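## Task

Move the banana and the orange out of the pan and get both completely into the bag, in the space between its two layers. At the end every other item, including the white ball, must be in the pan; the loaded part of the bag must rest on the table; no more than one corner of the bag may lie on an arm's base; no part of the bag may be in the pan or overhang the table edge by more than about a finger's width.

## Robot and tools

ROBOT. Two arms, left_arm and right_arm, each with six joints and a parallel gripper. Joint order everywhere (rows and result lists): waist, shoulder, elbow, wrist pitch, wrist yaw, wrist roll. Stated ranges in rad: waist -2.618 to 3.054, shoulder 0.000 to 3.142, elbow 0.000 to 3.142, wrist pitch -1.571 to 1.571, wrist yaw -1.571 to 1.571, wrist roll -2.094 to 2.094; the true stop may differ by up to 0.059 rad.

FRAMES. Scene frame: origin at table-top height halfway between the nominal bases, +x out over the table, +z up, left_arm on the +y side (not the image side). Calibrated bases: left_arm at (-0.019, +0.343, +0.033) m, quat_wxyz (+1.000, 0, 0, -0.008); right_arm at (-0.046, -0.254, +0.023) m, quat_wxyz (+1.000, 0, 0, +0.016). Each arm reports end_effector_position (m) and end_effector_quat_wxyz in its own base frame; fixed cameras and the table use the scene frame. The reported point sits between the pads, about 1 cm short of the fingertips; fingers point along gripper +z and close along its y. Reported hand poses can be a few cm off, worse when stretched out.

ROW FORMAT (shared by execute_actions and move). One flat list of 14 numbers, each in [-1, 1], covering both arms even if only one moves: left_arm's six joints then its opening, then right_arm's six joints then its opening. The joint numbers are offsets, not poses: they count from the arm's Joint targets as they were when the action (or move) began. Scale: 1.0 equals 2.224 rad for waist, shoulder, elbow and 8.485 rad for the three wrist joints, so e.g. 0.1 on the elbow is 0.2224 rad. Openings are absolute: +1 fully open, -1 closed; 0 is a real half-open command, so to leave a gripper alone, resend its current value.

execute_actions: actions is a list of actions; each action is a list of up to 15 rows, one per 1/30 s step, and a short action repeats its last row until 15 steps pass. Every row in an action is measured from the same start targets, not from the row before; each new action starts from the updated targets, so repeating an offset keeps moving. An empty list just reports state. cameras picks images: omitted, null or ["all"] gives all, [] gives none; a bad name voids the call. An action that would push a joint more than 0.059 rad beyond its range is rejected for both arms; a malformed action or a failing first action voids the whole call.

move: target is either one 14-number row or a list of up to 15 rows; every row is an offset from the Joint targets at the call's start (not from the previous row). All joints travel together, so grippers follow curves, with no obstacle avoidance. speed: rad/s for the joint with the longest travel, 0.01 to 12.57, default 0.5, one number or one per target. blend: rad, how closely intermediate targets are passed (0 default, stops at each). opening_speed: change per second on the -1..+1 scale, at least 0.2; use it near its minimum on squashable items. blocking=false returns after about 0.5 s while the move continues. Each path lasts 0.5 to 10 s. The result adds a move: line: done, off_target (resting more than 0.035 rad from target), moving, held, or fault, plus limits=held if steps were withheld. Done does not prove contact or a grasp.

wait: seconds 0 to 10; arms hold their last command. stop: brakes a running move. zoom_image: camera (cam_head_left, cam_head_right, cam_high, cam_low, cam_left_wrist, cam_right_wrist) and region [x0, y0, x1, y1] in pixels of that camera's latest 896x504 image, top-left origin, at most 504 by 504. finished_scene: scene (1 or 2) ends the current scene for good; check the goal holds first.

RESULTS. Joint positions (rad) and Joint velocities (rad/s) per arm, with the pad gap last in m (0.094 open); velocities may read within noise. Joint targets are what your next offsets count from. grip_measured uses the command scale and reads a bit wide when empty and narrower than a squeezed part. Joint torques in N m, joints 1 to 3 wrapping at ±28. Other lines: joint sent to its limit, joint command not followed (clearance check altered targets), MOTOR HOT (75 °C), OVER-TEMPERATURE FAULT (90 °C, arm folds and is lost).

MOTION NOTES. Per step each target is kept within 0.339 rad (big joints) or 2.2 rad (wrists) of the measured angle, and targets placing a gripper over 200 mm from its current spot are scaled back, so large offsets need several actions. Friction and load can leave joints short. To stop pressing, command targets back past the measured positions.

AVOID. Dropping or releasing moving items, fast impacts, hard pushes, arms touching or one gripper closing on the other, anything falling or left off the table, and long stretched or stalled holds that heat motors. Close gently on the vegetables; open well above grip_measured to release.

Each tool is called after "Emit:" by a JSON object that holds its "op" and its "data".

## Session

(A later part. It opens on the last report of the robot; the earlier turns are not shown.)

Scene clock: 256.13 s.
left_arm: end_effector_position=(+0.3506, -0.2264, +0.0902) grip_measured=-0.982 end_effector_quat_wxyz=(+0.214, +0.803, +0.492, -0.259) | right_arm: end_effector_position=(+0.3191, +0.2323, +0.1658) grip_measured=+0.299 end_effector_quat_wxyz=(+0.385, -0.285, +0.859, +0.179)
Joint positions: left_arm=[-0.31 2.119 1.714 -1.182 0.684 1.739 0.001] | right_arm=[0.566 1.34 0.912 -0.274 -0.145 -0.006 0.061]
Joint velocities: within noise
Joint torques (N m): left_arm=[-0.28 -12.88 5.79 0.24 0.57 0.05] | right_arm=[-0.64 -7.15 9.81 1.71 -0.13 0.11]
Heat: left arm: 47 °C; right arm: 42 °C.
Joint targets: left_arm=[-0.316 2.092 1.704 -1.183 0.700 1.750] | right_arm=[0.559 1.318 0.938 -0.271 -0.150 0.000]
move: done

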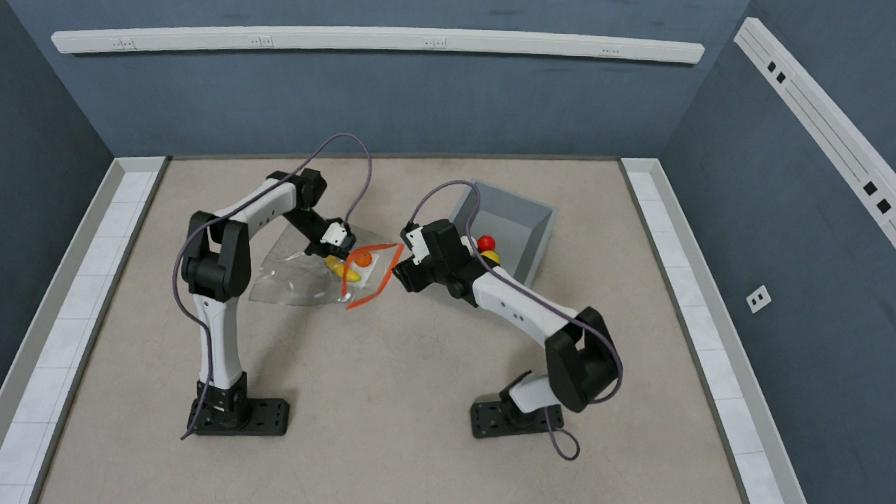

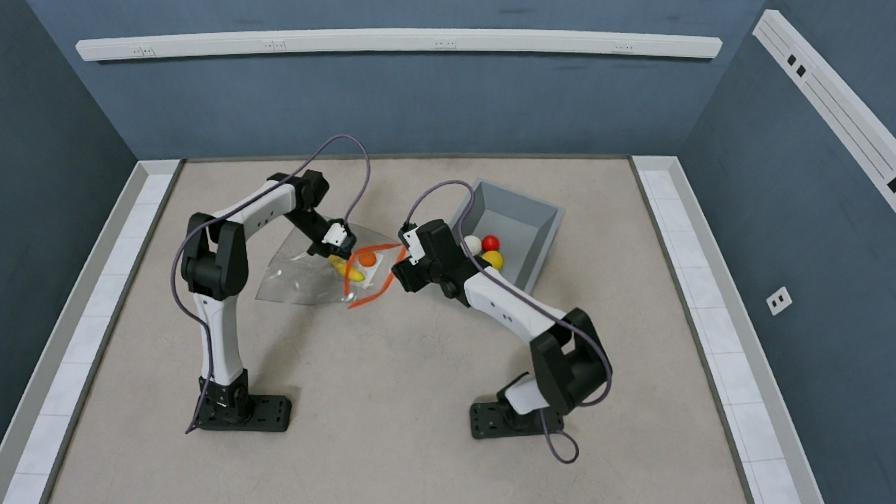

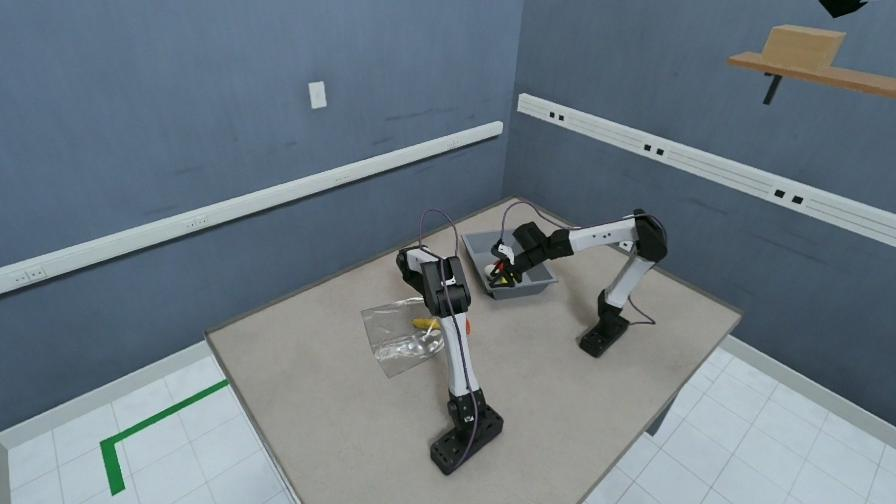

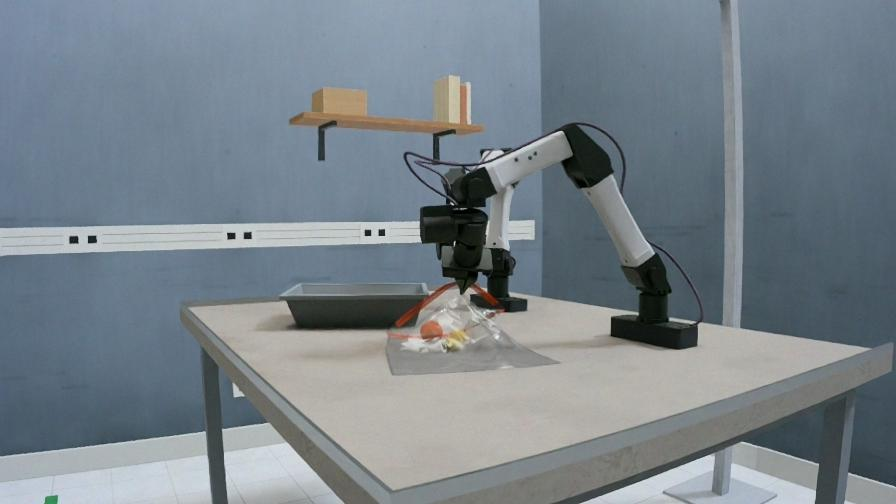

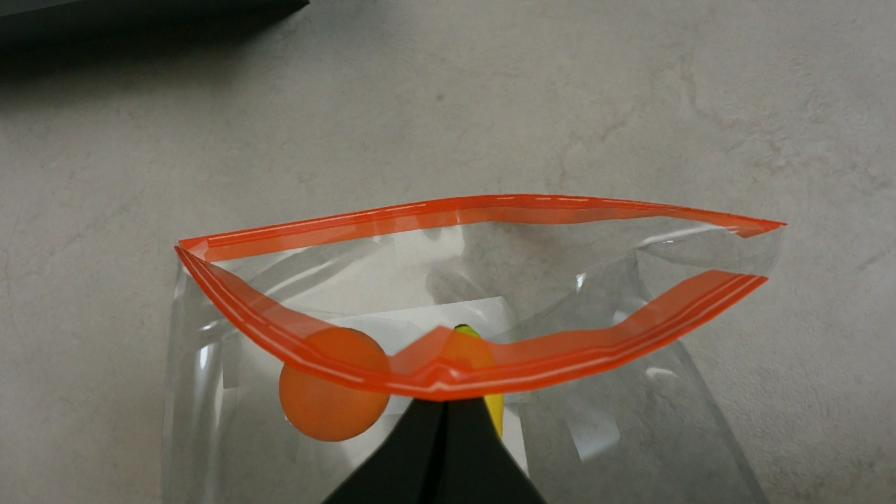

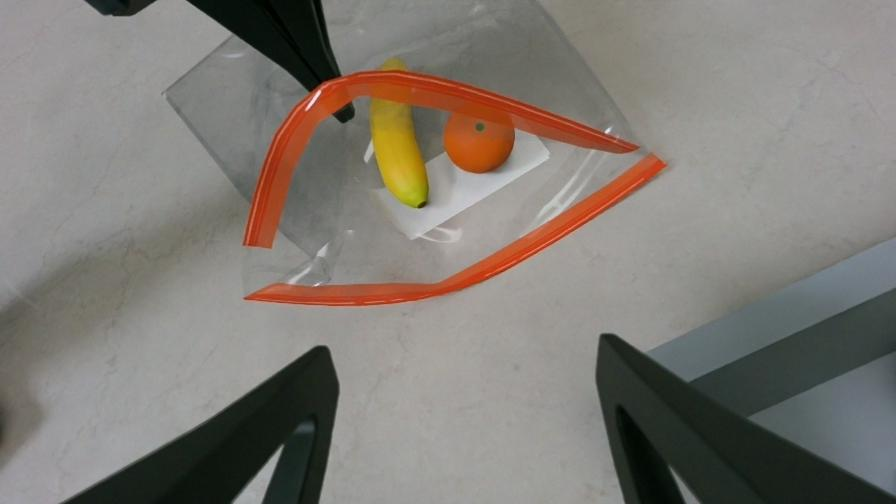

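Emit:
{"op": "move", "data": {"target": [-0.0292,0.0225,-0.1151,0.0361,0,0,-1,-0.2514,0,0,0,0,0,0.3], "speed": 0.4, "cameras": ["cam_head_left","cam_low","cam_left_wrist"]}}

Emit:
{"op": "zoom_image", "data": {"camera": "cam_low", "region": [370, 200, 570, 380]}}

Scene clock: 258.77 s.
left_arm: end_effector_position=(+0.3248, -0.2443, +0.0268) grip_measured=-0.982 end_effector_quat_wxyz=(+0.218, +0.821, +0.461, -0.256) | right_arm: end_effector_position=(+0.3936, +0.0268, +0.1657) grip_measured=+0.299 end_effector_quat_wxyz=(+0.419, -0.036, +0.905, +0.066)
Joint positions: left_arm=[-0.374 2.123 1.457 -0.888 0.685 1.739 0.001] | right_arm=[0.004 1.34 0.912 -0.275 -0.147 -0.006 0.061]
Joint velocities: within noise
Joint torques (N m): left_arm=[-0.34 -8.92 5.44 0.44 0.57 0.05] | right_arm=[-0.38 -7.15 9.83 1.7 -0.1 0.1]
Heat: left arm: 47 °C; right arm: 42 °C.
Joint targets: left_arm=[-0.381 2.142 1.448 -0.877 0.700 1.750] | right_arm=[0.000 1.318 0.938 -0.271 -0.150 0.000]
move: done
Images, in order (width x height): cam_head_left 896x504, cam_low 896x504, cam_left_wrist 896x504.

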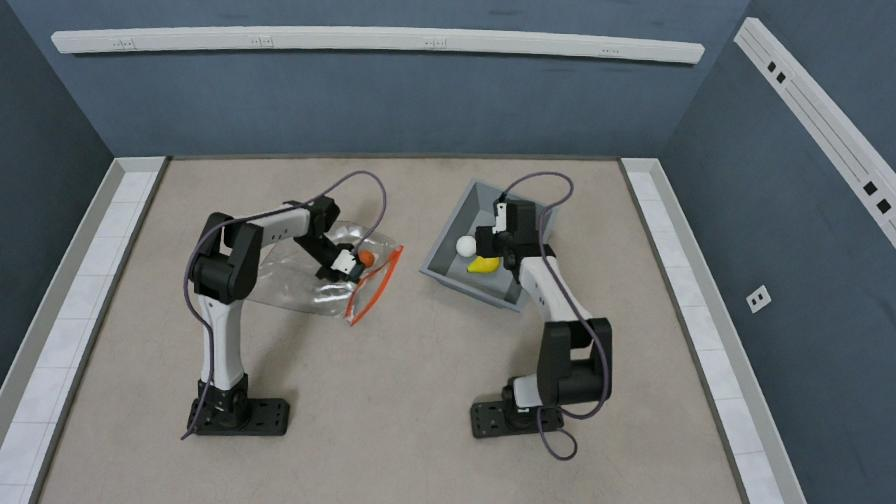

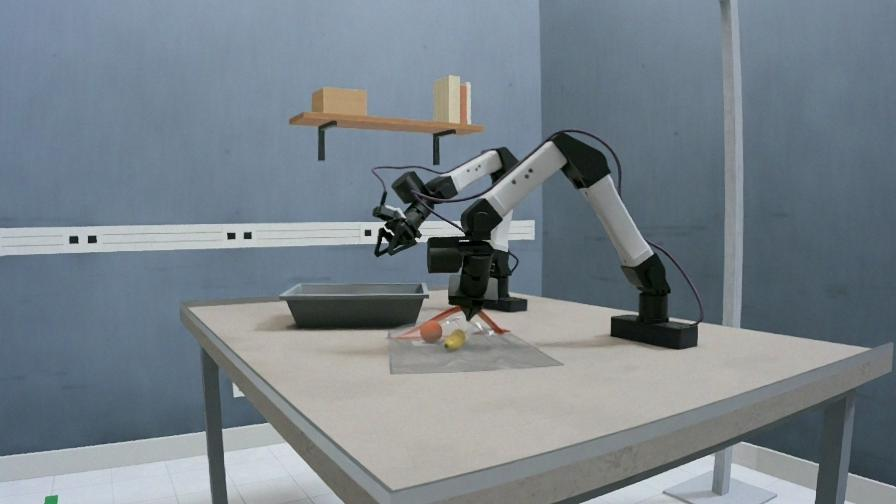

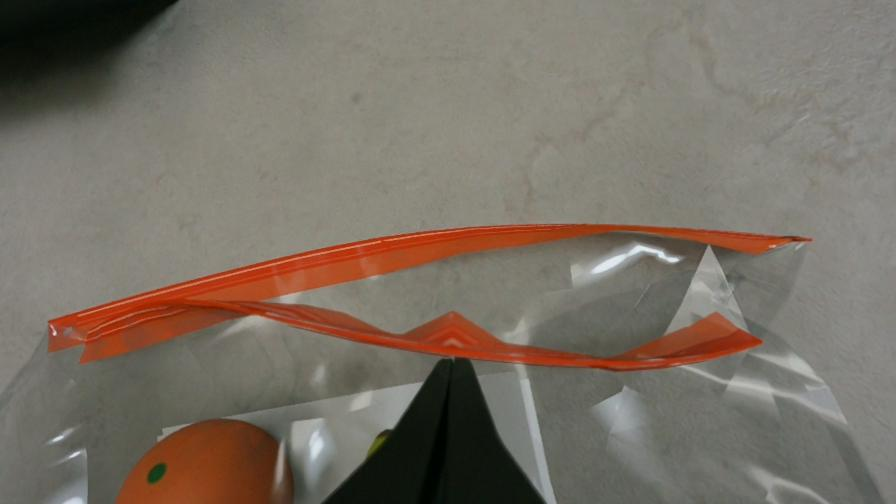

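Scaled by 2.520 from the camera's 896x504 image, which has a finer 1280x720 frame.

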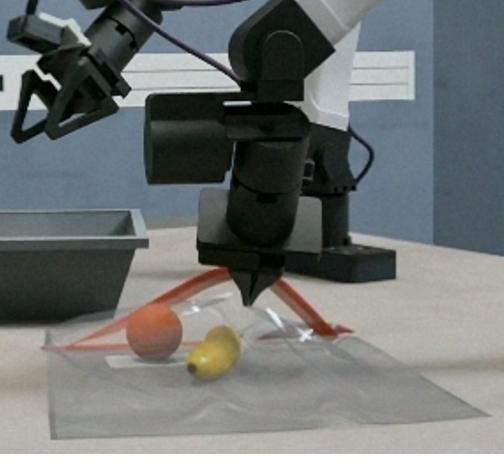

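Emit:
{"op": "move", "data": {"target": [[-0.0135,0.036,0,0.0094,0,0,-1,0,0,0,0,0,0,0.3],[-0.0135,0.036,0,0.0094,0,0,-0.3,0,0,0,0,0,0,0.3],[-0.0135,-0.09,0,-0.0236,0,0,-0.3,0,0,0,0,0,0,0.3]], "opening_speed": 0.4, "speed": 0.25, "cameras": ["cam_head_left","cam_low","cam_left_wrist"]}}

Emit:
{"op": "zoom_image", "data": {"camera": "cam_low", "region": [370, 200, 570, 380]}}

Scene clock: 263.93 s.
left_arm: end_effector_position=(+0.2918, -0.2437, +0.0836) grip_measured=-0.302 end_effector_quat_wxyz=(+0.208, +0.827, +0.450, -0.265) | right_arm: end_effector_position=(+0.3936, +0.0268, +0.1657) grip_measured=+0.299 end_effector_quat_wxyz=(+0.419, -0.036, +0.905, +0.066)
Joint positions: left_arm=[-0.405 1.965 1.457 -1.065 0.686 1.739 0.033] | right_arm=[0.004 1.34 0.912 -0.275 -0.147 -0.006 0.061]
Joint velocities: within noise
Joint torques (N m): left_arm=[-0.24 -11.22 5.76 0.14 0.56 0.05] | right_arm=[-0.36 -7.15 9.81 1.7 -0.11 0.11]
Heat: left arm: 47 °C; right arm: 41 °C.
Joint targets: left_arm=[-0.411 1.942 1.448 -1.077 0.700 1.750] | right_arm=[0.000 1.318 0.938 -0.271 -0.150 0.000]
move: done
Images, in order (width x height): cam_head_left 896x504, cam_low 896x504, cam_left_wrist 896x504.

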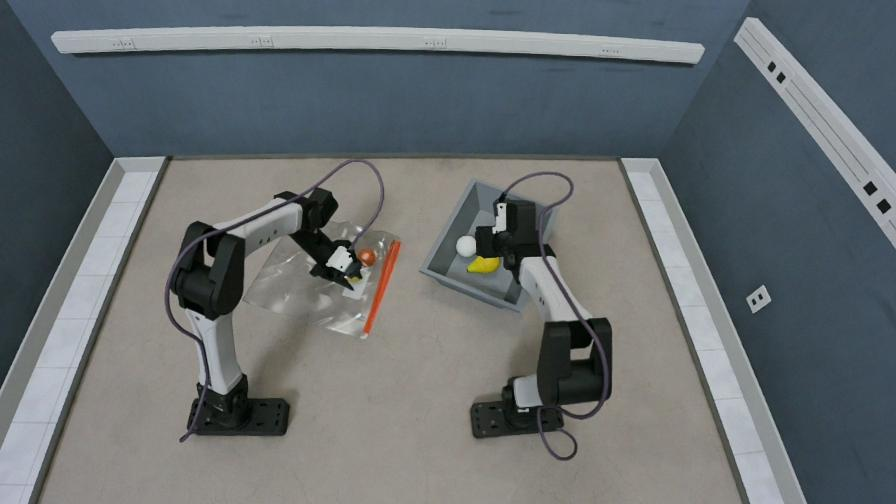

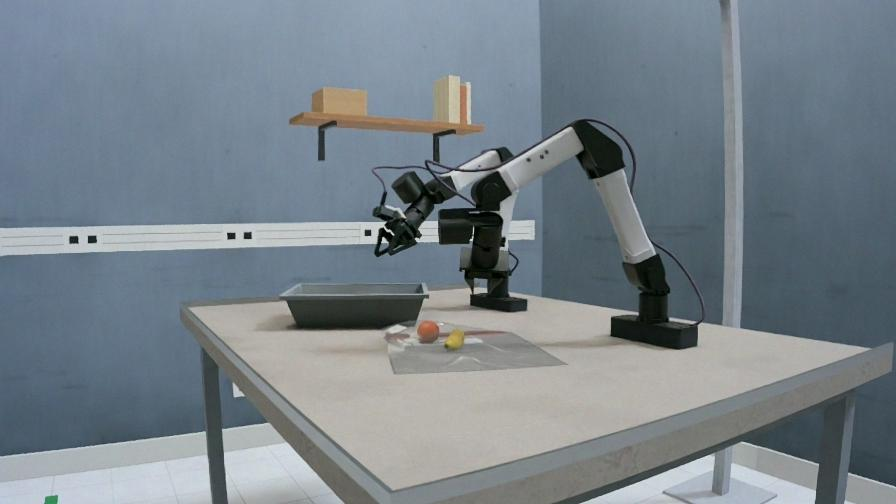

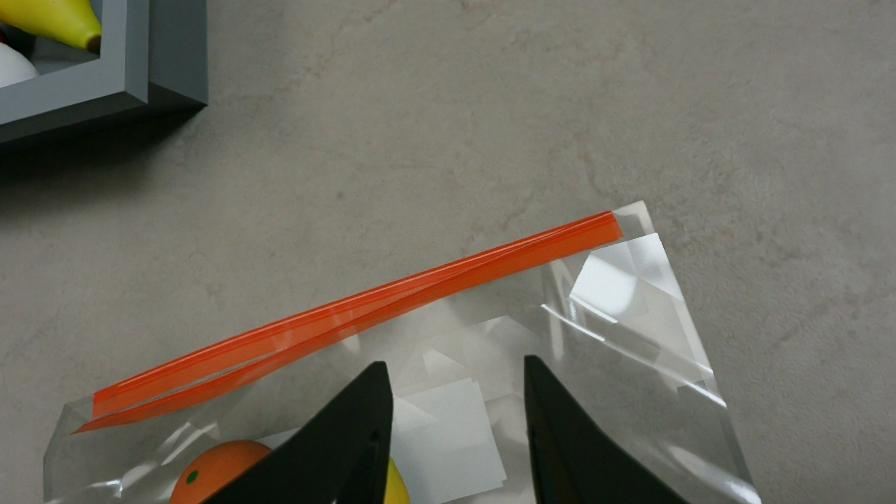

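Scaled by 2.520 from the camera's 896x504 image, which has a finer 1280x720 frame.

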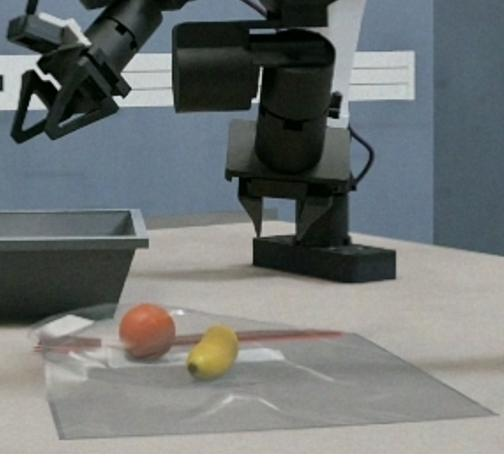

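Emit:
{"op": "finished_scene", "data": {"scene": 2}}

The scene is finished: the task was done.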